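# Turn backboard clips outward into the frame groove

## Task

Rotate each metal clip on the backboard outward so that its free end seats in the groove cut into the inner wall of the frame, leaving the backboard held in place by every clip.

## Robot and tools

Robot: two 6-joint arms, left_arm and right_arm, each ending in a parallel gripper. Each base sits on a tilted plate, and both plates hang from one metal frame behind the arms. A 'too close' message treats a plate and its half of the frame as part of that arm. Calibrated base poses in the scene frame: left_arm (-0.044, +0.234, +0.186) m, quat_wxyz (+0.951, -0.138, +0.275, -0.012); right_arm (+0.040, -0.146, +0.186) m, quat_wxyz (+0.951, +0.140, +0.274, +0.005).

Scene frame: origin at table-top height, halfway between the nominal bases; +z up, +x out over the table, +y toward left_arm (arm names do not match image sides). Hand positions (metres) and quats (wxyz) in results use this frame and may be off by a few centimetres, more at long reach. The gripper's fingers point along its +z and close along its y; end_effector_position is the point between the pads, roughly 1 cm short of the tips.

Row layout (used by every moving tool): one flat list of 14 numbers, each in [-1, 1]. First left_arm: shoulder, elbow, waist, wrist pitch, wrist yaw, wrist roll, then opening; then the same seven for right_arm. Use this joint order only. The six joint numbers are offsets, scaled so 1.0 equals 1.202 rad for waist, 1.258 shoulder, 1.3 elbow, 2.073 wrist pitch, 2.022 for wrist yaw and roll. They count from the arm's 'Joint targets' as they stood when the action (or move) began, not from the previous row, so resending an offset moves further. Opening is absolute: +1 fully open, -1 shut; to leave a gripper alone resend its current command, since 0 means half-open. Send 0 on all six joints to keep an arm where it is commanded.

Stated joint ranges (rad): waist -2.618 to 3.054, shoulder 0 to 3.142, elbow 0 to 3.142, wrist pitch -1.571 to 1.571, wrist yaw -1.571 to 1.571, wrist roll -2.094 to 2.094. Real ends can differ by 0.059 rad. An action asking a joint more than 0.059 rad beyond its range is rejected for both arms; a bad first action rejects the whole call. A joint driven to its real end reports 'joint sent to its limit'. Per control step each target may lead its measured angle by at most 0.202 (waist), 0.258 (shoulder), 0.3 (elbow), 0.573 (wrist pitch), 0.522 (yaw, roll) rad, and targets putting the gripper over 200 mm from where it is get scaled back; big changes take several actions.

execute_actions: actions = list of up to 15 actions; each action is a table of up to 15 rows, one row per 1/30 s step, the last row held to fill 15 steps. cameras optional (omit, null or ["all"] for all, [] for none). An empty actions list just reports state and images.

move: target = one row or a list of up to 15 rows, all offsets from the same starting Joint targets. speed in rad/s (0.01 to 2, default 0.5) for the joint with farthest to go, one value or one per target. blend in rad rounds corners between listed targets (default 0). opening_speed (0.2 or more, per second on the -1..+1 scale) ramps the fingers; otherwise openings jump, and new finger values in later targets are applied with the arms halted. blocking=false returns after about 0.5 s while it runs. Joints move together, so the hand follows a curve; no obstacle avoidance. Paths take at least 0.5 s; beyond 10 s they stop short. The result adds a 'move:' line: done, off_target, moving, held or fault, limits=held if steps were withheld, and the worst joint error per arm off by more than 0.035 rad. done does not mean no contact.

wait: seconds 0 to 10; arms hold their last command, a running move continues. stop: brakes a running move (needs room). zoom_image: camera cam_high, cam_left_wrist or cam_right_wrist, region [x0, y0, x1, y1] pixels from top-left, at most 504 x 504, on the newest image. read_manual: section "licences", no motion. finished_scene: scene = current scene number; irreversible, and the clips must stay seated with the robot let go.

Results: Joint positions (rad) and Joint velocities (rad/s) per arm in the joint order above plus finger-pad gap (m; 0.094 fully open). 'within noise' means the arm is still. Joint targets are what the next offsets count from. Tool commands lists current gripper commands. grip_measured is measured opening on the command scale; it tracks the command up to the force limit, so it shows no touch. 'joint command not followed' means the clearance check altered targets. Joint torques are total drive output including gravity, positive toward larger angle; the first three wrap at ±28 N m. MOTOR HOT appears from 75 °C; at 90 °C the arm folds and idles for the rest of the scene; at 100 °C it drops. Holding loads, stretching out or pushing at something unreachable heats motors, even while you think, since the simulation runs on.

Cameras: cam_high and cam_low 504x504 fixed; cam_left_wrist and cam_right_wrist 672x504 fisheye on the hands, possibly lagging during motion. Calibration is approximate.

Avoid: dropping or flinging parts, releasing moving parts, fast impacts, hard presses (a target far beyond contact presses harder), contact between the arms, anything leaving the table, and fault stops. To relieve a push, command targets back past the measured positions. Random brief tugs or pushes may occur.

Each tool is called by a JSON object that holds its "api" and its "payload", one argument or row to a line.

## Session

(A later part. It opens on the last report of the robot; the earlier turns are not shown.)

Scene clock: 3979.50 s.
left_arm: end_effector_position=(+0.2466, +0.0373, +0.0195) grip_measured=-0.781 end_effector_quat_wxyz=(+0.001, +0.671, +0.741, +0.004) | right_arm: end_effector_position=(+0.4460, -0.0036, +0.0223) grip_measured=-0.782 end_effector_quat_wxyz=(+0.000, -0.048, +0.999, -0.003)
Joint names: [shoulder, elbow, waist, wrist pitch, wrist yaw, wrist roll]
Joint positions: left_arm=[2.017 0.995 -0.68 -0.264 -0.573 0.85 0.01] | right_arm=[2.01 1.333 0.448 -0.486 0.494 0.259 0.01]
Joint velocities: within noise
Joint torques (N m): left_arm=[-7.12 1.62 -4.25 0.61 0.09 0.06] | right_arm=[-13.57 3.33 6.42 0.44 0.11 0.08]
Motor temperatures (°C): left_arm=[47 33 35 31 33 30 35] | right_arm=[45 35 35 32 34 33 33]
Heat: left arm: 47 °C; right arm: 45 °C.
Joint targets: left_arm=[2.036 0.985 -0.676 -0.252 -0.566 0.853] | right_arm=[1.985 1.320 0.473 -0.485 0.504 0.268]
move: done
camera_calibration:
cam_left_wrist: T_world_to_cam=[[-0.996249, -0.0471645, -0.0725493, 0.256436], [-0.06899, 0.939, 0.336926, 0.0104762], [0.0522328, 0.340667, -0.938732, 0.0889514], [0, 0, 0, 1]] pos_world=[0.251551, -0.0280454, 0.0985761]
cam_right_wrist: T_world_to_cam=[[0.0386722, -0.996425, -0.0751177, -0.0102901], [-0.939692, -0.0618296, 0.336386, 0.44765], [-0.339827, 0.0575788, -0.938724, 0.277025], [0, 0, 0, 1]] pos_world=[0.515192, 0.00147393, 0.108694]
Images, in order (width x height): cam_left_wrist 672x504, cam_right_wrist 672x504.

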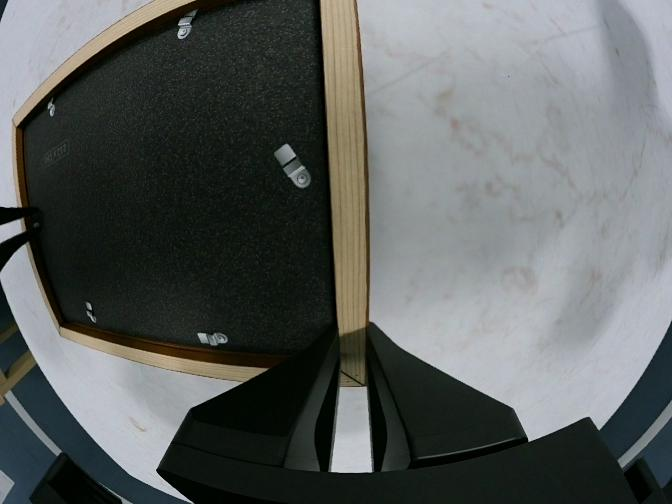

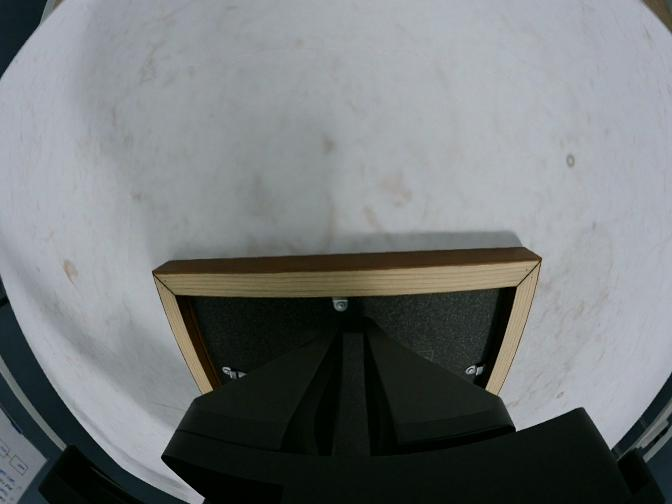

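{"api": "zoom_image", "payload": {
  "camera": "cam_right_wrist",
  "region": [190, 330, 290, 405]
}}

Scaled by 5.040 from the camera's 672x504 image, which has a finer 960x720 frame.

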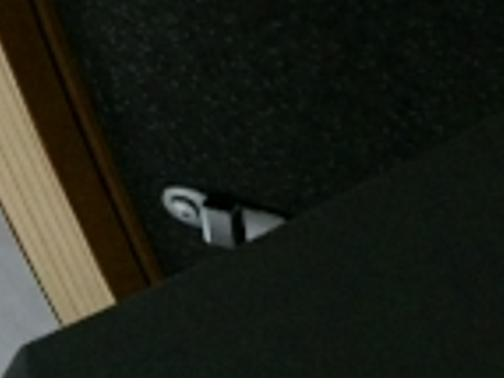

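{"api": "move", "payload": {
  "target": [
    [0,0,0,0,0,0,-0.82,-0.0397,0.0038,0.0083,-0.0386,0.0015,0.0109,-0.78],
    [0,0,0,0,0,0,-0.82,0.0469,0.0485,0.1364,-0.0545,0.025,0.0875,-0.78],
    [0,0,0,0,0,0,-0.82,0.0851,0.0454,0.1165,-0.0241,0.0208,0.0762,-0.96]
  ],
  "cameras": ["cam_right_wrist","cam_left_wrist","cam_low"],
  "speed": 0.4
}}

{"api": "zoom_image", "payload": {
  "camera": "cam_right_wrist",
  "region": [270, 240, 430, 360]
}}

Scene clock: 4087.77 s.
left_arm: end_effector_position=(+0.2466, +0.0373, +0.0195) grip_measured=-0.781 end_effector_quat_wxyz=(+0.001, +0.671, +0.741, +0.004) | right_arm: end_effector_position=(+0.4130, +0.0600, +0.0412) grip_measured=-0.958 end_effector_quat_wxyz=(-0.005, -0.064, +0.998, +0.005)
Joint names: [shoulder, elbow, waist, wrist pitch, wrist yaw, wrist roll]
Joint positions: left_arm=[2.017 0.995 -0.68 -0.264 -0.573 0.85 0.01] | right_arm=[2.072 1.363 0.624 -0.55 0.536 0.417 0.002]
Joint velocities: within noise
Joint torques (N m): left_arm=[-7.13 1.61 -4.26 0.62 0.1 0.05] | right_arm=[-8.8 6 4.42 0.55 0.06 0.1]
Motor temperatures (°C): left_arm=[47 33 35 31 33 30 35] | right_arm=[59 34 38 31 34 33 32]
Heat: left arm: 47 °C; right arm: 59 °C.
Joint targets: left_arm=[2.036 0.985 -0.676 -0.252 -0.566 0.853] | right_arm=[2.092 1.378 0.613 -0.535 0.546 0.422]
move: done
camera_calibration:
cam_left_wrist: T_world_to_cam=[[-0.996249, -0.0471645, -0.0725493, 0.256436], [-0.06899, 0.939, 0.336926, 0.0104762], [0.0522328, 0.340667, -0.938732, 0.0889514], [0, 0, 0, 1]] pos_world=[0.251551, -0.0280454, 0.0985761]
cam_right_wrist: T_world_to_cam=[[0.0696626, -0.993281, -0.0924066, 0.0435098], [-0.933596, -0.0975533, 0.344793, 0.413482], [-0.351491, 0.0622513, -0.934119, 0.284233], [0, 0, 0, 1]] pos_world=[0.482899, 0.0658602, 0.126962]
Images, in order (width x height): cam_low 504x504, cam_left_wrist 672x504, cam_right_wrist 672x504.

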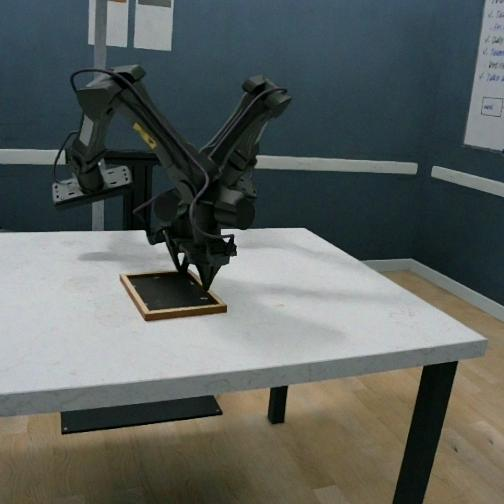

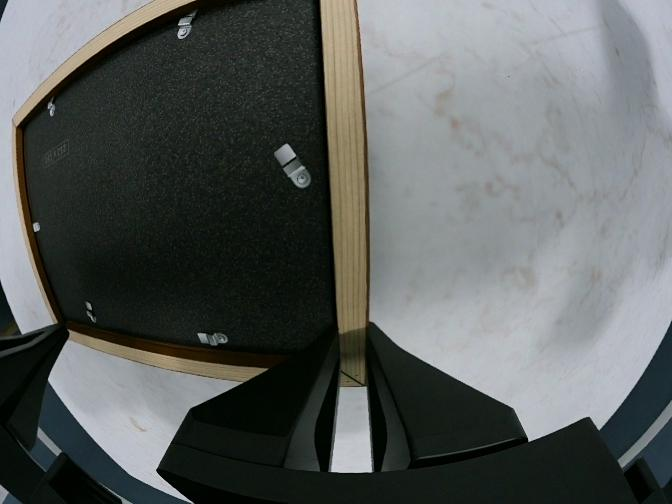

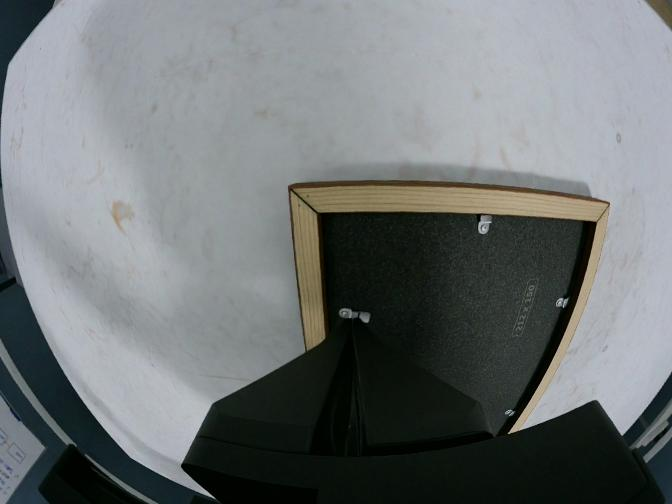

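Scaled by 3.150 from the camera's 672x504 image, which has a finer 960x720 frame.

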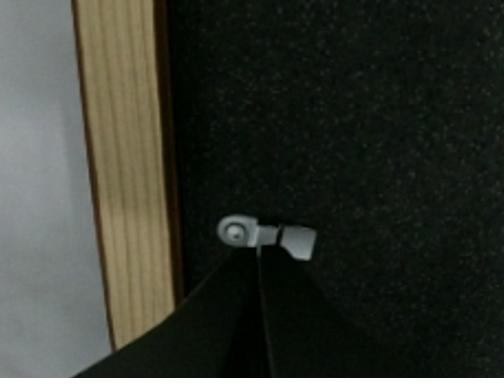

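{"api": "move", "payload": {
  "target": [0,0,0,0,0,0,-0.82,0.0362,0.0085,-0.03,0.0256,-0.0025,-0.0168,-0.96],
  "cameras": ["cam_right_wrist"],
  "speed": 0.3
}}

{"api": "zoom_image", "payload": {
  "camera": "cam_right_wrist",
  "region": [290, 260, 410, 350]
}}

Scene clock: 4116.03 s.
left_arm: end_effector_position=(+0.2466, +0.0373, +0.0195) grip_measured=-0.781 end_effector_quat_wxyz=(+0.001, +0.671, +0.741, +0.004) | right_arm: end_effector_position=(+0.4186, +0.0541, +0.0215) grip_measured=-0.958 end_effector_quat_wxyz=(-0.003, -0.054, +0.999, -0.001)
Joint names: [shoulder, elbow, waist, wrist pitch, wrist yaw, wrist roll]
Joint positions: left_arm=[2.017 0.995 -0.68 -0.264 -0.573 0.85 0.01] | right_arm=[2.113 1.37 0.585 -0.498 0.536 0.397 0.002]
Joint velocities: within noise
Joint torques (N m): left_arm=[-7.13 1.59 -4.25 0.61 0.1 0.05] | right_arm=[-8.59 6.13 4.6 0.58 0.03 -0.13]
Motor temperatures (°C): left_arm=[47 33 35 31 33 30 35] | right_arm=[53 34 36 31 34 33 32]
Heat: left arm: 47 °C; right arm: 53 °C.
Joint targets: left_arm=[2.036 0.985 -0.676 -0.252 -0.566 0.853] | right_arm=[2.138 1.390 0.577 -0.482 0.541 0.388]
move: done
camera_calibration:
cam_right_wrist: T_world_to_cam=[[0.0497376, -0.995517, -0.0804437, 0.043651], [-0.936671, -0.0744498, 0.342205, 0.425026], [-0.34666, 0.0583288, -0.936176, 0.266336], [0, 0, 0, 1]] pos_world=[0.488266, 0.0595634, 0.107402]
Images, in order (width x height): cam_right_wrist 672x504.

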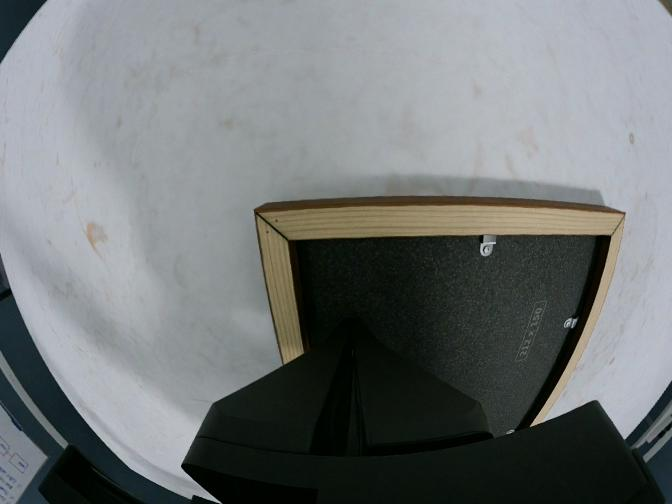

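Scaled by 4.200 from the camera's 672x504 image, which has a finer 960x720 frame.

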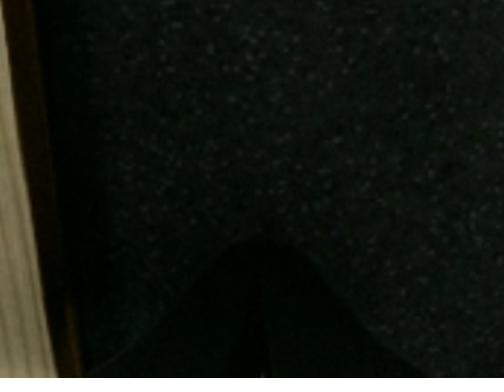

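{"api": "move", "payload": {
  "target": [0,0,0,0,0,0,-0.82,0.0133,0.0104,0.006,0.0018,0,0,-0.96],
  "cameras": ["cam_right_wrist"],
  "speed": 0.1
}}

Scene clock: 4130.63 s.
left_arm: end_effector_position=(+0.2466, +0.0373, +0.0195) grip_measured=-0.781 end_effector_quat_wxyz=(+0.001, +0.671, +0.741, +0.004) | right_arm: end_effector_position=(+0.4210, +0.0571, +0.0190) grip_measured=-0.958 end_effector_quat_wxyz=(-0.001, -0.053, +0.999, +0.000)
Joint names: [shoulder, elbow, waist, wrist pitch, wrist yaw, wrist roll]
Joint positions: left_arm=[2.017 0.995 -0.68 -0.264 -0.573 0.85 0.01] | right_arm=[2.127 1.385 0.585 -0.493 0.536 0.396 0.002]
Joint velocities: within noise
Joint torques (N m): left_arm=[-7.12 1.61 -4.23 0.61 0.09 0.05] | right_arm=[-8.49 6.3 5.14 0.56 0.05 -0.08]
Motor temperatures (°C): left_arm=[47 33 35 31 33 30 35] | right_arm=[51 35 36 31 34 33 32]
Heat: left arm: 47 °C; right arm: 51 °C.
Joint targets: left_arm=[2.036 0.985 -0.676 -0.252 -0.566 0.853] | right_arm=[2.155 1.403 0.584 -0.478 0.541 0.388]
move: done
camera_calibration:
cam_right_wrist: T_world_to_cam=[[0.0478937, -0.995456, -0.0823001, 0.0471577], [-0.938102, -0.0731243, 0.338552, 0.428989], [-0.343032, 0.0609914, -0.937342, 0.263009], [0, 0, 0, 1]] pos_world=[0.490397, 0.0622717, 0.105175]
Images, in order (width x height): cam_right_wrist 672x504.

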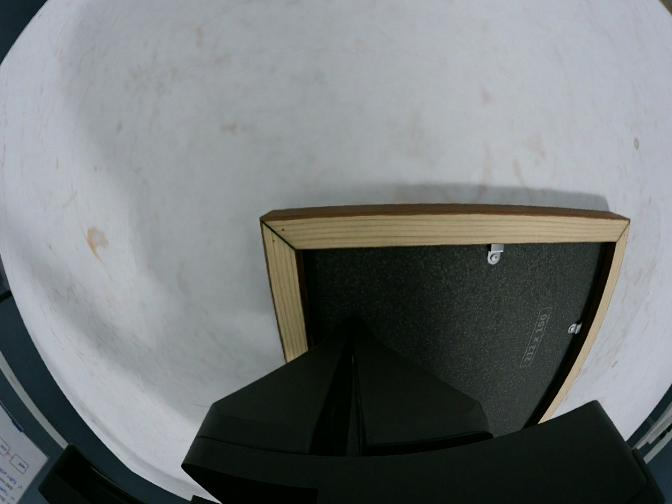

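{"api": "move", "payload": {
  "target": [0,0,0,0,0,0,-0.82,-0.0045,-0.0346,0.0033,-0.0101,0.0007,0.002,-0.96],
  "cameras": ["cam_right_wrist"],
  "speed": 0.1
}}

{"api": "zoom_image", "payload": {
  "camera": "cam_right_wrist",
  "region": [290, 260, 410, 350]
}}

Scene clock: 4143.80 s.
left_arm: end_effector_position=(+0.2466, +0.0373, +0.0195) grip_measured=-0.781 end_effector_quat_wxyz=(+0.001, +0.671, +0.741, +0.004) | right_arm: end_effector_position=(+0.4187, +0.0565, +0.0181) grip_measured=-0.958 end_effector_quat_wxyz=(-0.003, -0.054, +0.999, -0.001)
Joint names: [shoulder, elbow, waist, wrist pitch, wrist yaw, wrist roll]
Joint positions: left_arm=[2.017 0.995 -0.68 -0.264 -0.573 0.85 0.01] | right_arm=[2.127 1.379 0.585 -0.492 0.536 0.396 0.002]
Joint velocities: within noise
Joint torques (N m): left_arm=[-7.12 1.62 -4.25 0.6 0.1 0.06] | right_arm=[-9.17 2.81 5.48 0.36 0.05 -0.06]
Motor temperatures (°C): left_arm=[47 33 35 31 33 30 35] | right_arm=[50 34 37 31 34 33 31]
Heat: left arm: 47 °C; right arm: 50 °C.
Joint targets: left_arm=[2.036 0.985 -0.676 -0.252 -0.566 0.853] | right_arm=[2.149 1.358 0.588 -0.499 0.542 0.392]
move: done
camera_calibration:
cam_right_wrist: T_world_to_cam=[[0.0506684, -0.995482, -0.080306, 0.0453341], [-0.936501, -0.0752949, 0.342487, 0.426454], [-0.346986, 0.0578534, -0.936084, 0.263249], [0, 0, 0, 1]] pos_world=[0.488421, 0.0620093, 0.104009]
Images, in order (width x height): cam_right_wrist 672x504.

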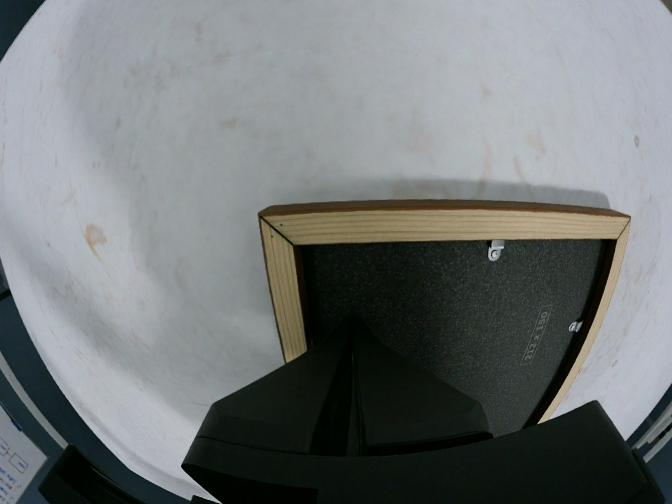

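Scaled by 4.200 from the camera's 672x504 image, which has a finer 960x720 frame.

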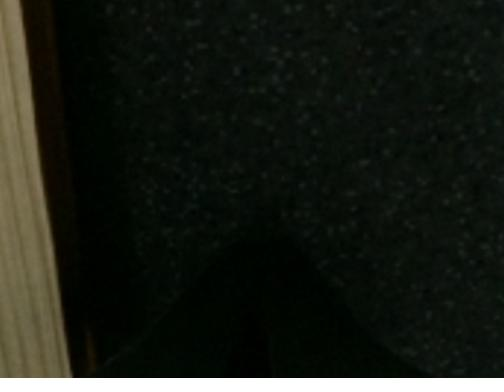

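{"api": "move", "payload": {
  "target": [0,0,0,0,0,0,-0.82,-0.0085,-0.015,0.003,-0.0145,0.0003,0.0015,-0.96],
  "cameras": ["cam_right_wrist"],
  "speed": 0.1
}}

{"api": "zoom_image", "payload": {
  "camera": "cam_right_wrist",
  "region": [290, 260, 410, 350]
}}

Scene clock: 4149.83 s.
left_arm: end_effector_position=(+0.2466, +0.0373, +0.0195) grip_measured=-0.781 end_effector_quat_wxyz=(+0.001, +0.671, +0.741, +0.004) | right_arm: end_effector_position=(+0.4155, +0.0558, +0.0177) grip_measured=-0.958 end_effector_quat_wxyz=(-0.005, -0.057, +0.998, -0.003)
Joint names: [shoulder, elbow, waist, wrist pitch, wrist yaw, wrist roll]
Joint positions: left_arm=[2.017 0.995 -0.68 -0.264 -0.573 0.85 0.01] | right_arm=[2.126 1.37 0.588 -0.492 0.539 0.396 0.002]
Joint velocities: within noise
Joint torques (N m): left_arm=[-7.1 1.59 -4.25 0.6 0.09 0.05] | right_arm=[-9.96 1.83 5.39 0.07 0 -0.03]
Motor temperatures (°C): left_arm=[47 33 35 31 33 30 35] | right_arm=[50 34 37 31 34 33 31]
Heat: left arm: 47 °C; right arm: 50 °C.
Joint targets: left_arm=[2.036 0.985 -0.676 -0.252 -0.566 0.853] | right_arm=[2.138 1.339 0.592 -0.529 0.543 0.395]
move: off_target (right_arm); right_arm: the wrist pitch is farthest, 0.037 rad from its target
camera_calibration:
cam_right_wrist: T_world_to_cam=[[0.05613, -0.995508, -0.0762382, 0.0424621], [-0.934731, -0.079232, 0.34641, 0.422943], [-0.350894, 0.0518182, -0.93498, 0.263734], [0, 0, 0, 1]] pos_world=[0.485498, 0.0621158, 0.103312]
Images, in order (width x height): cam_right_wrist 672x504.

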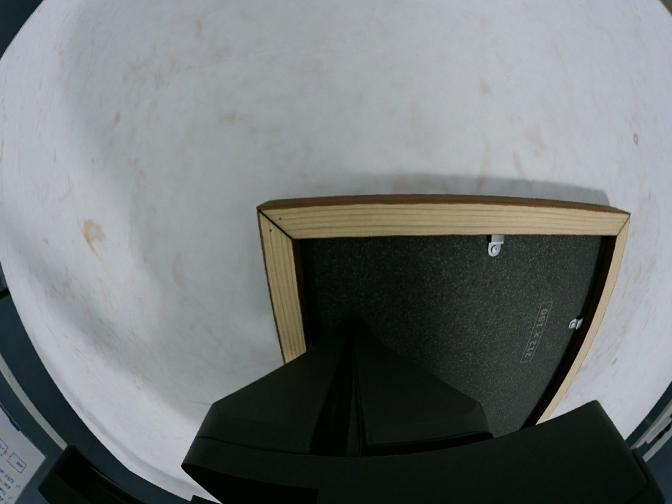

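Scaled by 4.200 from the camera's 672x504 image, which has a finer 960x720 frame.

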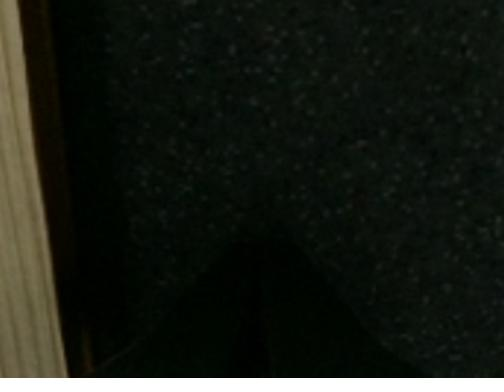

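{"api": "move", "payload": {
  "target": [0,0,0,0,0,0,-0.82,-0.006,-0.0125,0.003,-0.0145,0.0003,0.0015,-0.96],
  "cameras": ["cam_right_wrist"],
  "speed": 0.1
}}

{"api": "zoom_image", "payload": {
  "camera": "cam_right_wrist",
  "region": [290, 260, 410, 350]
}}

Scene clock: 4158.30 s.
left_arm: end_effector_position=(+0.2466, +0.0373, +0.0195) grip_measured=-0.781 end_effector_quat_wxyz=(+0.001, +0.671, +0.741, +0.004) | right_arm: end_effector_position=(+0.4106, +0.0524, +0.0178) grip_measured=-0.959 end_effector_quat_wxyz=(-0.010, -0.061, +0.998, -0.007)
Joint names: [shoulder, elbow, waist, wrist pitch, wrist yaw, wrist roll]
Joint positions: left_arm=[2.017 0.995 -0.68 -0.264 -0.573 0.85 0.01] | right_arm=[2.119 1.355 0.588 -0.498 0.542 0.396 0.002]
Joint velocities: within noise
Joint torques (N m): left_arm=[-7.12 1.61 -4.27 0.62 0.1 0.05] | right_arm=[-9.68 1.68 5.6 -0.08 0.05 0.04]
Motor temperatures (°C): left_arm=[47 33 35 31 33 30 35] | right_arm=[49 34 37 31 34 33 31]
Heat: left arm: 47 °C; right arm: 49 °C.
Joint targets: left_arm=[2.036 0.985 -0.676 -0.252 -0.566 0.853] | right_arm=[2.131 1.323 0.595 -0.559 0.543 0.398]
move: off_target (right_arm); right_arm: the wrist pitch is farthest, 0.061 rad from its target
camera_calibration:
cam_right_wrist: T_world_to_cam=[[0.0627297, -0.99569, -0.0683118, 0.0365584], [-0.930941, -0.0830473, 0.355601, 0.416578], [-0.359741, 0.0412875, -0.932138, 0.266405], [0, 0, 0, 1]] pos_world=[0.481353, 0.0599973, 0.102688]
Images, in order (width x height): cam_right_wrist 672x504.

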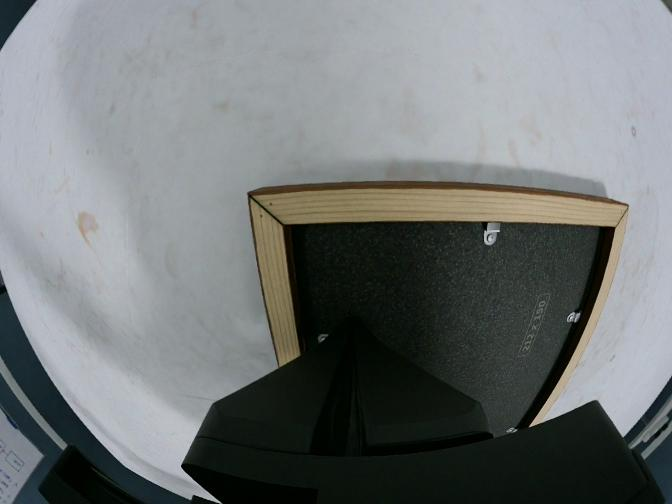

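Scaled by 4.200 from the camera's 672x504 image, which has a finer 960x720 frame.

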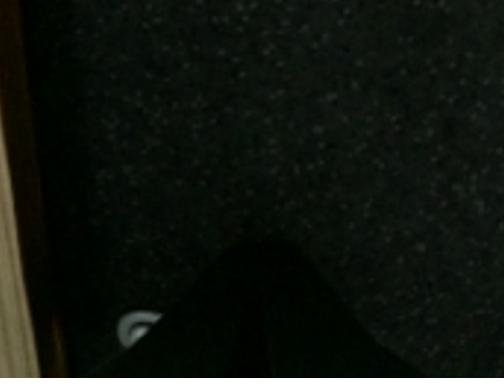

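{"api": "move", "payload": {
  "target": [
    [0,0,0,0,0,0,-0.82,-0.04,-0.002,0.015,-0.008,0.003,0.01,-0.96],
    [0,0,0,0,0,0,-0.82,-0.055,-0.04,0.025,0.012,0.003,0.015,-0.96]
  ],
  "cameras": ["cam_right_wrist"],
  "speed": 0.2
}}

{"api": "zoom_image", "payload": {
  "camera": "cam_right_wrist",
  "region": [270, 240, 430, 360]
}}

Scene clock: 4169.03 s.
left_arm: end_effector_position=(+0.2466, +0.0373, +0.0195) grip_measured=-0.781 end_effector_quat_wxyz=(+0.001, +0.671, +0.741, +0.004) | right_arm: end_effector_position=(+0.3808, +0.0412, +0.0213) grip_measured=-0.959 end_effector_quat_wxyz=(-0.041, -0.077, +0.996, -0.021)
Joint names: [shoulder, elbow, waist, wrist pitch, wrist yaw, wrist roll]
Joint positions: left_arm=[2.017 0.995 -0.68 -0.264 -0.573 0.85 0.01] | right_arm=[2.088 1.283 0.602 -0.544 0.544 0.42 0.002]
Joint velocities: within noise
Joint torques (N m): left_arm=[-7.13 1.59 -4.23 0.61 0.1 0.05] | right_arm=[-13.15 3.18 6.74 0.39 0.08 0.08]
Motor temperatures (°C): left_arm=[47 33 35 31 33 30 35] | right_arm=[49 33 37 31 34 33 31]
Heat: left arm: 47 °C; right arm: 49 °C.
Joint targets: left_arm=[2.036 0.985 -0.676 -0.252 -0.566 0.853] | right_arm=[2.061 1.270 0.625 -0.535 0.549 0.429]
move: done
camera_calibration:
cam_right_wrist: T_world_to_cam=[[0.09247, -0.994848, -0.0415482, 0.0155776], [-0.904814, -0.101373, 0.413563, 0.376165], [-0.415644, -0.000648779, -0.909527, 0.28196], [0, 0, 0, 1]] pos_world=[0.456114, 0.0538134, 0.101529]
Images, in order (width x height): cam_right_wrist 672x504.

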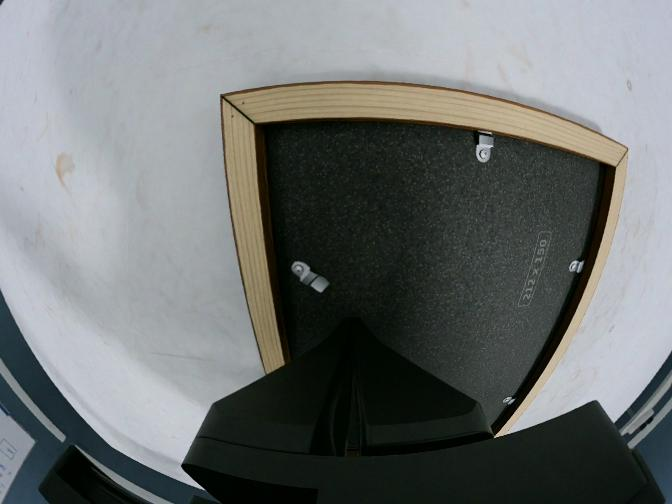

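Scaled by 3.150 from the camera's 672x504 image, which has a finer 960x720 frame.

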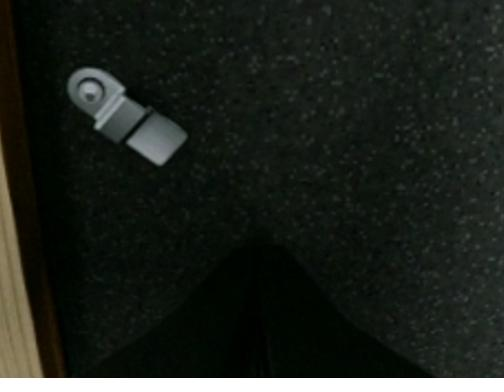

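{"api": "move", "payload": {
  "target": [
    [0,0,0,0,0,0,-0.82,-0.0326,0.0154,0.0125,-0.0458,0.0035,0.0104,-0.96],
    [0,0,0,0,0,0,-0.82,0.0032,0.0385,0.0458,0,0.0104,0.0302,0.064]
  ],
  "cameras": ["cam_right_wrist"],
  "speed": 0.3
}}

{"api": "zoom_image", "payload": {
  "camera": "cam_right_wrist",
  "region": [250, 210, 450, 360]
}}

Scene clock: 4202.50 s.
left_arm: end_effector_position=(+0.2466, +0.0373, +0.0195) grip_measured=-0.781 end_effector_quat_wxyz=(+0.001, +0.671, +0.741, +0.004) | right_arm: end_effector_position=(+0.3965, +0.0607, +0.0488) grip_measured=+0.062 end_effector_quat_wxyz=(-0.004, -0.054, +0.999, -0.002)
Joint names: [shoulder, elbow, waist, wrist pitch, wrist yaw, wrist roll]
Joint positions: left_arm=[2.017 0.995 -0.68 -0.264 -0.573 0.85 0.01] | right_arm=[2.043 1.305 0.66 -0.549 0.56 0.482 0.05]
Joint velocities: within noise
Joint torques (N m): left_arm=[-7.1 1.59 -4.26 0.61 0.09 0.05] | right_arm=[-8.2 5.97 6.75 0.55 0.06 0.07]
Motor temperatures (°C): left_arm=[47 33 35 31 33 30 35] | right_arm=[54 33 38 31 34 33 31]
Heat: left arm: 47 °C; right arm: 54 °C.
Joint targets: left_arm=[2.036 0.985 -0.676 -0.252 -0.566 0.853] | right_arm=[2.065 1.320 0.681 -0.534 0.571 0.490]
move: done
camera_calibration:
cam_right_wrist: T_world_to_cam=[[0.0498619, -0.995707, -0.077979, 0.0534045], [-0.935954, -0.0738332, 0.344295, 0.395013], [-0.348575, 0.0558175, -0.935617, 0.284783], [0, 0, 0, 1]] pos_world=[0.466319, 0.0664445, 0.134611]
Images, in order (width x height): cam_right_wrist 672x504.

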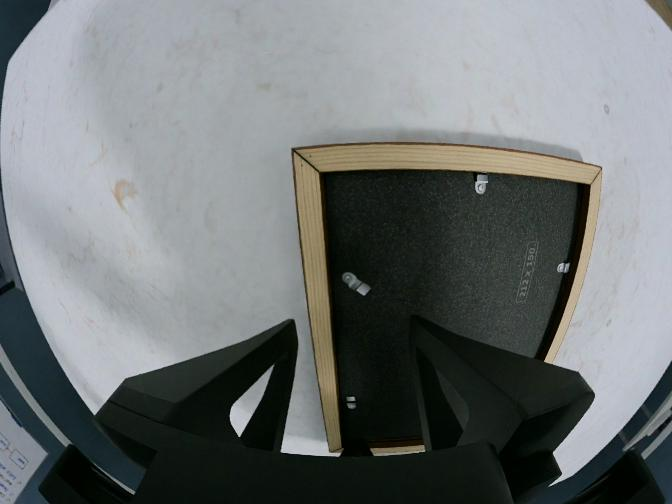

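Scaled by 2.520 from the camera's 672x504 image, which has a finer 960x720 frame.

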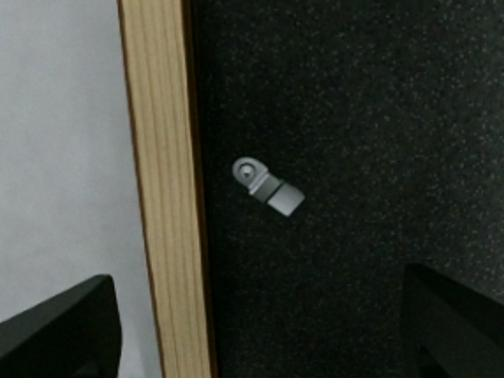

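{"api": "move", "payload": {
  "target": [
    [0,0,0,0,0,0,-0.82,0.0183,0.012,0.0037,0.0029,0.0005,0.001,0.064],
    [0,0,0,0,0,0,-0.82,0.0604,0.0085,-0.0366,0.04,-0.0096,-0.0193,0.064]
  ],
  "cameras": ["cam_right_wrist"],
  "speed": 0.2
}}

{"api": "zoom_image", "payload": {
  "camera": "cam_right_wrist",
  "region": [250, 230, 450, 380]
}}

Scene clock: 4222.73 s.
left_arm: end_effector_position=(+0.2466, +0.0373, +0.0195) grip_measured=-0.781 end_effector_quat_wxyz=(+0.001, +0.671, +0.741, +0.004) | right_arm: end_effector_position=(+0.3968, +0.0707, +0.0250) grip_measured=+0.062 end_effector_quat_wxyz=(+0.001, -0.054, +0.999, +0.001)
Joint names: [shoulder, elbow, waist, wrist pitch, wrist yaw, wrist roll]
Joint positions: left_arm=[2.017 0.995 -0.68 -0.264 -0.573 0.85 0.01] | right_arm=[2.118 1.319 0.645 -0.467 0.556 0.459 0.05]
Joint velocities: within noise
Joint torques (N m): left_arm=[-7.12 1.61 -4.25 0.61 0.1 0.05] | right_arm=[-8.38 5.52 4.51 0.6 -0.06 -0.15]
Motor temperatures (°C): left_arm=[47 33 35 31 33 30 35] | right_arm=[51 34 38 31 34 33 31]
Heat: left arm: 47 °C; right arm: 51 °C.
Joint targets: left_arm=[2.036 0.985 -0.676 -0.252 -0.566 0.853] | right_arm=[2.141 1.331 0.636 -0.452 0.551 0.451]
move: done
camera_calibration:
cam_right_wrist: T_world_to_cam=[[0.0496521, -0.995308, -0.0830518, 0.0616645], [-0.939164, -0.0748232, 0.33522, 0.405793], [-0.339862, 0.0613548, -0.938472, 0.258207], [0, 0, 0, 1]] pos_world=[0.465799, 0.0758957, 0.111411]
Images, in order (width x height): cam_right_wrist 672x504.

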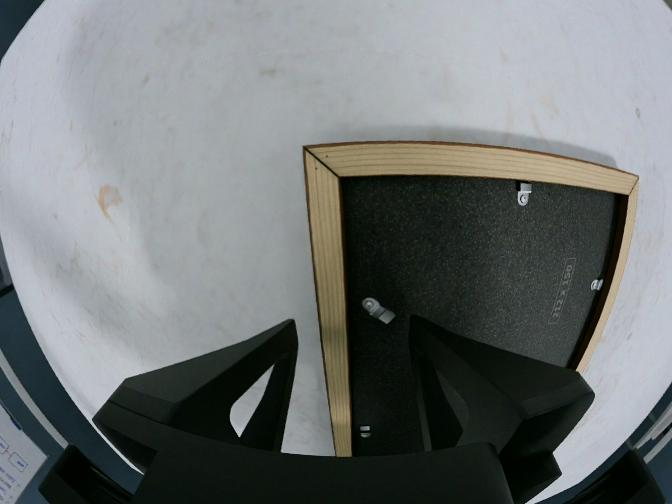

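Scaled by 2.520 from the camera's 672x504 image, which has a finer 960x720 frame.

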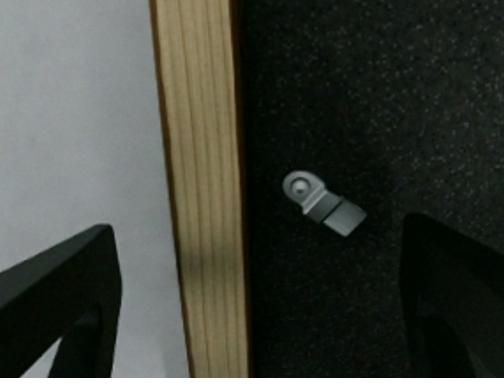

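{"api": "move", "payload": {
  "target": [0,0,0,0,0,0,-0.82,0.0134,-0.0011,-0.007,0.0106,-0.0015,-0.004,0.064],
  "cameras": ["cam_right_wrist"],
  "speed": 0.1
}}

{"api": "zoom_image", "payload": {
  "camera": "cam_right_wrist",
  "region": [250, 250, 450, 400]
}}

Scene clock: 4235.70 s.
left_arm: end_effector_position=(+0.2466, +0.0373, +0.0195) grip_measured=-0.781 end_effector_quat_wxyz=(+0.001, +0.671, +0.741, +0.004) | right_arm: end_effector_position=(+0.3970, +0.0717, +0.0191) grip_measured=+0.062 end_effector_quat_wxyz=(+0.002, -0.053, +0.999, +0.002)
Joint names: [shoulder, elbow, waist, wrist pitch, wrist yaw, wrist roll]
Joint positions: left_arm=[2.017 0.995 -0.68 -0.264 -0.573 0.85 0.01] | right_arm=[2.132 1.319 0.638 -0.445 0.553 0.451 0.05]
Joint velocities: within noise
Joint torques (N m): left_arm=[-7.15 1.55 -4.25 0.6 0.09 0.05] | right_arm=[-8.1 5.39 4.64 0.55 -0.01 -0.09]
Motor temperatures (°C): left_arm=[47 33 35 31 33 30 35] | right_arm=[50 34 38 31 34 33 31]
Heat: left arm: 47 °C; right arm: 50 °C.
Joint targets: left_arm=[2.036 0.985 -0.676 -0.252 -0.566 0.853] | right_arm=[2.158 1.330 0.628 -0.429 0.548 0.443]
move: done
camera_calibration:
cam_right_wrist: T_world_to_cam=[[0.048442, -0.995184, -0.0852214, 0.0625959], [-0.939861, -0.0742976, 0.333378, 0.408343], [-0.338104, 0.0639467, -0.938934, 0.251836], [0, 0, 0, 1]] pos_world=[0.4659, 0.0765292, 0.105659]
Images, in order (width x height): cam_right_wrist 672x504.

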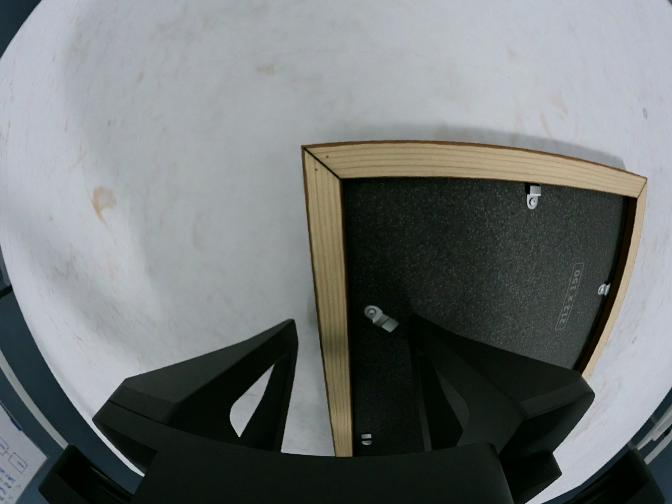

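Scaled by 2.520 from the camera's 672x504 image, which has a finer 960x720 frame.

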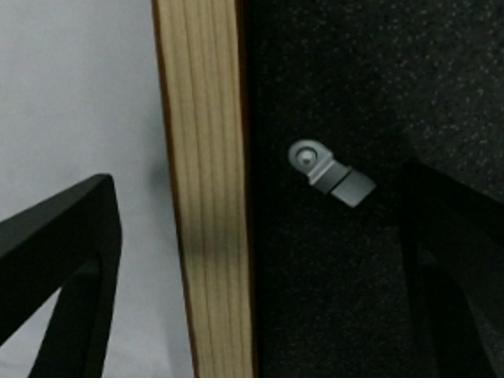

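{"api": "move", "payload": {
  "target": [0,0,0,0,0,0,-0.82,0.001,-0.0246,0,0.0043,0,0,0.064],
  "cameras": ["cam_right_wrist"],
  "speed": 0.1
}}

{"api": "zoom_image", "payload": {
  "camera": "cam_right_wrist",
  "region": [250, 250, 450, 400]
}}

Scene clock: 4246.67 s.
left_arm: end_effector_position=(+0.2466, +0.0373, +0.0195) grip_measured=-0.781 end_effector_quat_wxyz=(+0.001, +0.671, +0.741, +0.004) | right_arm: end_effector_position=(+0.3975, +0.0722, +0.0188) grip_measured=+0.062 end_effector_quat_wxyz=(+0.004, -0.052, +0.999, +0.003)
Joint names: [shoulder, elbow, waist, wrist pitch, wrist yaw, wrist roll]
Joint positions: left_arm=[2.017 0.995 -0.68 -0.264 -0.573 0.85 0.01] | right_arm=[2.132 1.317 0.638 -0.437 0.553 0.451 0.05]
Joint velocities: within noise
Joint torques (N m): left_arm=[-7.09 1.62 -4.23 0.61 0.1 0.04] | right_arm=[-8.2 2.8 4.46 0.6 -0.04 -0.12]
Motor temperatures (°C): left_arm=[47 33 35 31 33 30 35] | right_arm=[49 34 37 31 34 33 31]
Heat: left arm: 47 °C; right arm: 49 °C.
Joint targets: left_arm=[2.036 0.985 -0.676 -0.252 -0.566 0.853] | right_arm=[2.160 1.298 0.628 -0.421 0.548 0.442]
move: done
camera_calibration:
cam_right_wrist: T_world_to_cam=[[0.0467363, -0.995073, -0.0874345, 0.0638066], [-0.941289, -0.0731693, 0.329579, 0.409538], [-0.334352, 0.0668978, -0.940071, 0.250009], [0, 0, 0, 1]] pos_world=[0.466102, 0.0767328, 0.10563]
Images, in order (width x height): cam_right_wrist 672x504.

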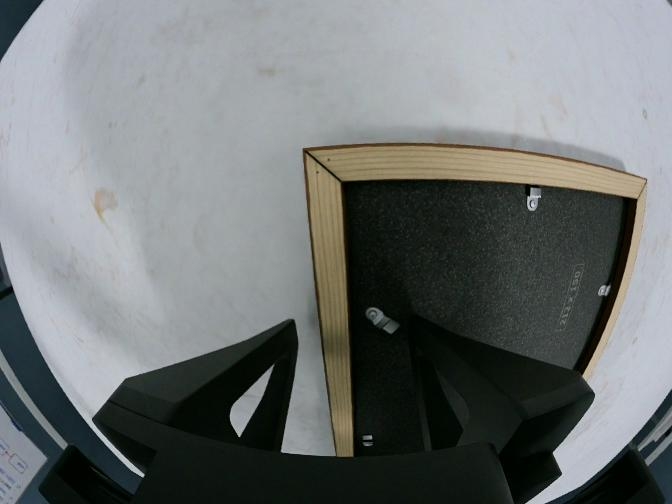

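Scaled by 2.520 from the camera's 672x504 image, which has a finer 960x720 frame.

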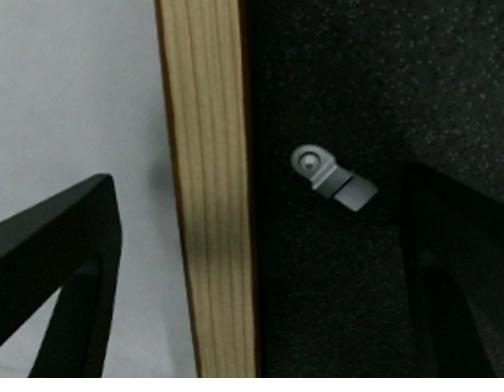

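{"api": "move", "payload": {
  "target": [0,0,0,0,0,0,-0.82,0.003,-0.0095,0,-0.006,0,0,0.064],
  "cameras": ["cam_right_wrist"],
  "speed": 0.1
}}

{"api": "zoom_image", "payload": {
  "camera": "cam_right_wrist",
  "region": [250, 250, 450, 400]
}}

Scene clock: 4253.97 s.
left_arm: end_effector_position=(+0.2466, +0.0373, +0.0195) grip_measured=-0.781 end_effector_quat_wxyz=(+0.001, +0.671, +0.741, +0.004) | right_arm: end_effector_position=(+0.3967, +0.0721, +0.0182) grip_measured=+0.062 end_effector_quat_wxyz=(+0.004, -0.052, +0.999, +0.003)
Joint names: [shoulder, elbow, waist, wrist pitch, wrist yaw, wrist roll]
Joint positions: left_arm=[2.017 0.995 -0.68 -0.264 -0.573 0.85 0.01] | right_arm=[2.132 1.313 0.638 -0.434 0.553 0.449 0.05]
Joint velocities: within noise
Joint torques (N m): left_arm=[-7.13 1.59 -4.25 0.61 0.09 0.05] | right_arm=[-7.86 2.13 4.63 0.45 -0.05 -0.11]
Motor temperatures (°C): left_arm=[47 33 35 31 33 30 35] | right_arm=[48 34 37 31 34 33 31]
Heat: left arm: 47 °C; right arm: 48 °C.
Joint targets: left_arm=[2.036 0.985 -0.676 -0.252 -0.566 0.853] | right_arm=[2.163 1.286 0.628 -0.433 0.548 0.442]
move: done
camera_calibration:
cam_right_wrist: T_world_to_cam=[[0.0478756, -0.99502, -0.0874262, 0.0632199], [-0.941206, -0.0742438, 0.329573, 0.408991], [-0.334423, 0.0665076, -0.940074, 0.249318], [0, 0, 0, 1]] pos_world=[0.465295, 0.0766885, 0.105112]
Images, in order (width x height): cam_right_wrist 672x504.

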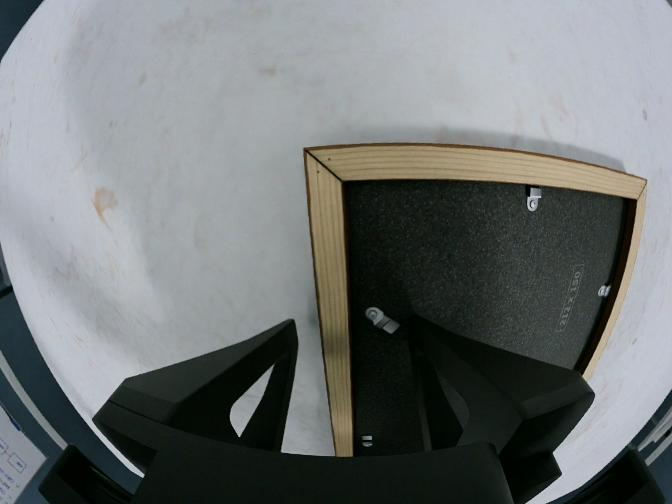

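Scaled by 2.520 from the camera's 672x504 image, which has a finer 960x720 frame.

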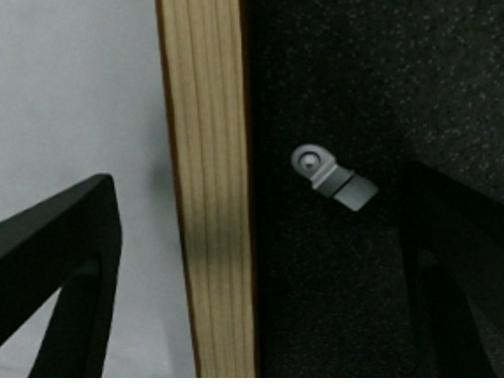

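{"api": "move", "payload": {
  "target": [
    [0,0,0,0,0,0,-0.82,-0.0302,0,0.0058,-0.0106,0,0.0025,0.064],
    [0,0,0,0,0,0,-0.82,-0.0016,0.0015,0,0.0024,0,0,0.064]
  ],
  "cameras": ["cam_right_wrist"],
  "speed": 0.1
}}

{"api": "zoom_image", "payload": {
  "camera": "cam_right_wrist",
  "region": [250, 250, 450, 400]
}}

Scene clock: 4276.30 s.
left_arm: end_effector_position=(+0.2466, +0.0373, +0.0195) grip_measured=-0.781 end_effector_quat_wxyz=(+0.001, +0.671, +0.741, +0.004) | right_arm: end_effector_position=(+0.3972, +0.0721, +0.0186) grip_measured=+0.062 end_effector_quat_wxyz=(+0.004, -0.052, +0.999, +0.003)
Joint names: [shoulder, elbow, waist, wrist pitch, wrist yaw, wrist roll]
Joint positions: left_arm=[2.017 0.995 -0.68 -0.264 -0.573 0.85 0.01] | right_arm=[2.131 1.313 0.638 -0.433 0.553 0.449 0.05]
Joint velocities: within noise
Joint torques (N m): left_arm=[-7.1 1.58 -4.23 0.62 0.09 0.06] | right_arm=[-7.88 2.17 4.68 0.51 -0.04 -0.05]
Motor temperatures (°C): left_arm=[47 33 35 31 33 30 35] | right_arm=[47 33 37 31 34 33 31]
Heat: left arm: 47 °C; right arm: 47 °C.
Joint targets: left_arm=[2.036 0.985 -0.676 -0.252 -0.566 0.853] | right_arm=[2.161 1.288 0.628 -0.428 0.548 0.443]
move: done
camera_calibration:
cam_right_wrist: T_world_to_cam=[[0.0471728, -0.994998, -0.0880596, 0.0635287], [-0.941628, -0.0737145, 0.328487, 0.409426], [-0.333335, 0.0674237, -0.940394, 0.249301], [0, 0, 0, 1]] pos_world=[0.465631, 0.0765827, 0.105545]
Images, in order (width x height): cam_right_wrist 672x504.

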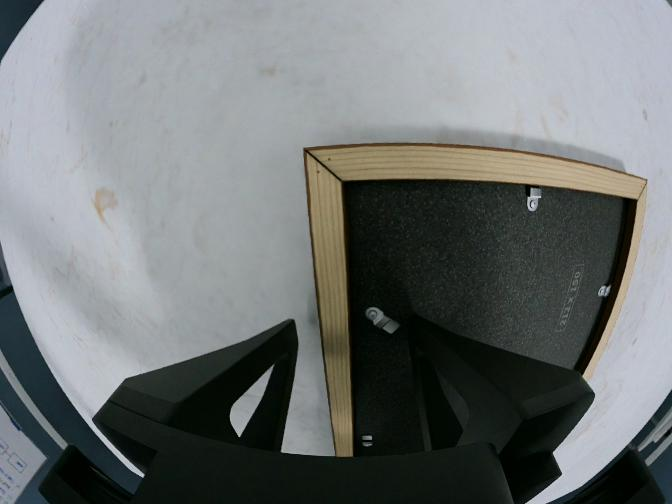

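Scaled by 2.520 from the camera's 672x504 image, which has a finer 960x720 frame.

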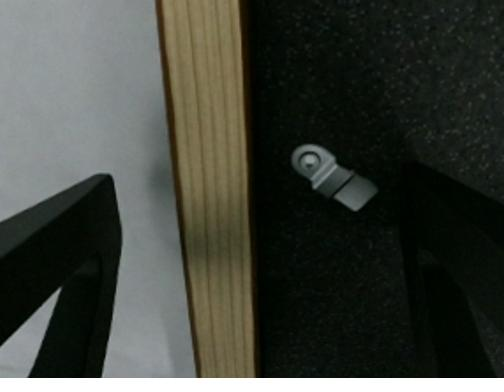

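{"api": "move", "payload": {
  "target": [
    [0,0,0,0,0,0,-0.82,-0.055,0,0.015,-0.02,0,0.005,0.064],
    [0,0,0,0,0,0,-0.82,0.002,0.002,0,0,0,0,0.064]
  ],
  "cameras": ["cam_right_wrist"],
  "speed": 0.12
}}

{"api": "zoom_image", "payload": {
  "camera": "cam_right_wrist",
  "region": [250, 250, 450, 400]
}}

Scene clock: 4283.63 s.
left_arm: end_effector_position=(+0.2466, +0.0373, +0.0195) grip_measured=-0.781 end_effector_quat_wxyz=(+0.001, +0.671, +0.741, +0.004) | right_arm: end_effector_position=(+0.3917, +0.0689, +0.0184) grip_measured=+0.062 end_effector_quat_wxyz=(-0.003, -0.057, +0.998, -0.001)
Joint names: [shoulder, elbow, waist, wrist pitch, wrist yaw, wrist roll]
Joint positions: left_arm=[2.017 0.995 -0.68 -0.264 -0.573 0.85 0.01] | right_arm=[2.127 1.301 0.638 -0.445 0.553 0.449 0.05]
Joint velocities: within noise
Joint torques (N m): left_arm=[-7.12 1.59 -4.27 0.61 0.1 0.05] | right_arm=[-6.84 3.38 4.45 0.61 -0.01 -0.07]
Motor temperatures (°C): left_arm=[47 33 35 31 33 30 35] | right_arm=[47 33 37 31 34 33 31]
Heat: left arm: 47 °C; right arm: 47 °C.
Joint targets: left_arm=[2.036 0.985 -0.676 -0.252 -0.566 0.853] | right_arm=[2.164 1.290 0.628 -0.428 0.548 0.443]
move: off_target (right_arm); right_arm: the shoulder is farthest, 0.037 rad from its target
camera_calibration:
cam_right_wrist: T_world_to_cam=[[0.0558113, -0.995176, -0.0806848, 0.0570686], [-0.936288, -0.0802324, 0.341946, 0.4022], [-0.34677, 0.0564597, -0.936249, 0.253438], [0, 0, 0, 1]] pos_world=[0.461275, 0.0747537, 0.104355]
Images, in order (width x height): cam_right_wrist 672x504.

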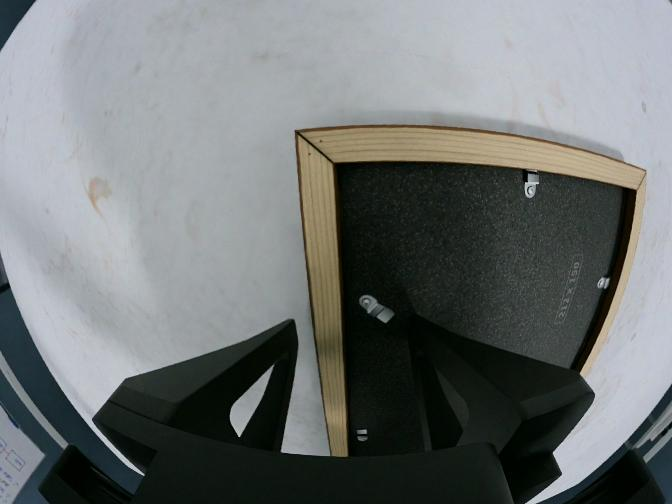

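Scaled by 2.520 from the camera's 672x504 image, which has a finer 960x720 frame.

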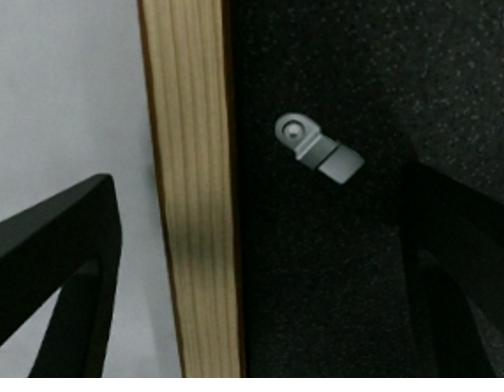

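{"api": "move", "payload": {
  "target": [
    [0,0,0,0,0,0,-0.82,-0.0548,0.0308,0.0183,-0.0203,0.001,0.0059,0.064],
    [0,0,0,0,0,0,-0.82,0.0052,0.0092,0.0033,0.001,0.001,0.002,0.064]
  ],
  "cameras": ["cam_right_wrist"],
  "speed": 0.12
}}

{"api": "zoom_image", "payload": {
  "camera": "cam_right_wrist",
  "region": [250, 250, 450, 400]
}}

Scene clock: 4304.30 s.
left_arm: end_effector_position=(+0.2466, +0.0373, +0.0195) grip_measured=-0.781 end_effector_quat_wxyz=(+0.001, +0.671, +0.741, +0.004) | right_arm: end_effector_position=(+0.3944, +0.0706, +0.0183) grip_measured=+0.062 end_effector_quat_wxyz=(-0.001, -0.056, +0.998, +0.000)
Joint names: [shoulder, elbow, waist, wrist pitch, wrist yaw, wrist roll]
Joint positions: left_arm=[2.017 0.995 -0.68 -0.264 -0.573 0.85 0.01] | right_arm=[2.132 1.312 0.638 -0.446 0.553 0.449 0.05]
Joint velocities: within noise
Joint torques (N m): left_arm=[-7.13 1.59 -4.25 0.62 0.09 0.06] | right_arm=[-6.89 3.44 4.72 0.66 -0.04 -0.07]
Motor temperatures (°C): left_arm=[47 33 35 31 33 30 35] | right_arm=[46 33 37 31 34 33 31]
Heat: left arm: 47 °C; right arm: 46 °C.
Joint targets: left_arm=[2.036 0.985 -0.676 -0.252 -0.566 0.853] | right_arm=[2.170 1.302 0.632 -0.426 0.550 0.447]
move: off_target (right_arm); right_arm: the shoulder is farthest, 0.039 rad from its target
camera_calibration:
cam_right_wrist: T_world_to_cam=[[0.0535055, -0.995136, -0.0827183, 0.0596006], [-0.937711, -0.0785484, 0.338421, 0.405398], [-0.343272, 0.0594585, -0.937352, 0.252614], [0, 0, 0, 1]] pos_world=[0.463672, 0.0761341, 0.104523]
Images, in order (width x height): cam_right_wrist 672x504.

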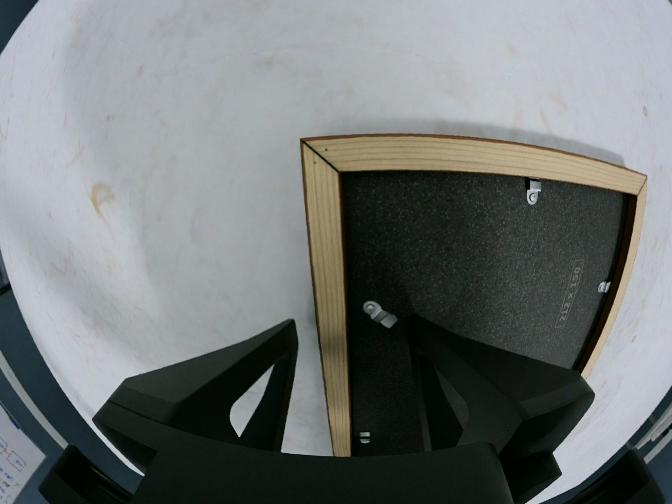

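Scaled by 2.520 from the camera's 672x504 image, which has a finer 960x720 frame.

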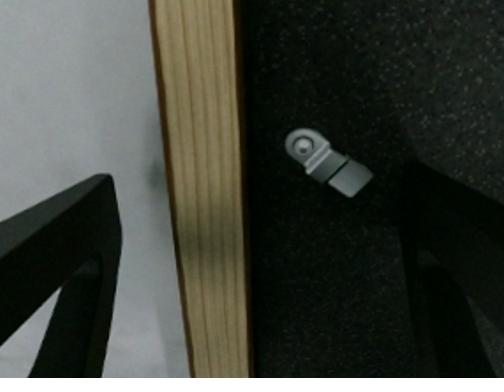

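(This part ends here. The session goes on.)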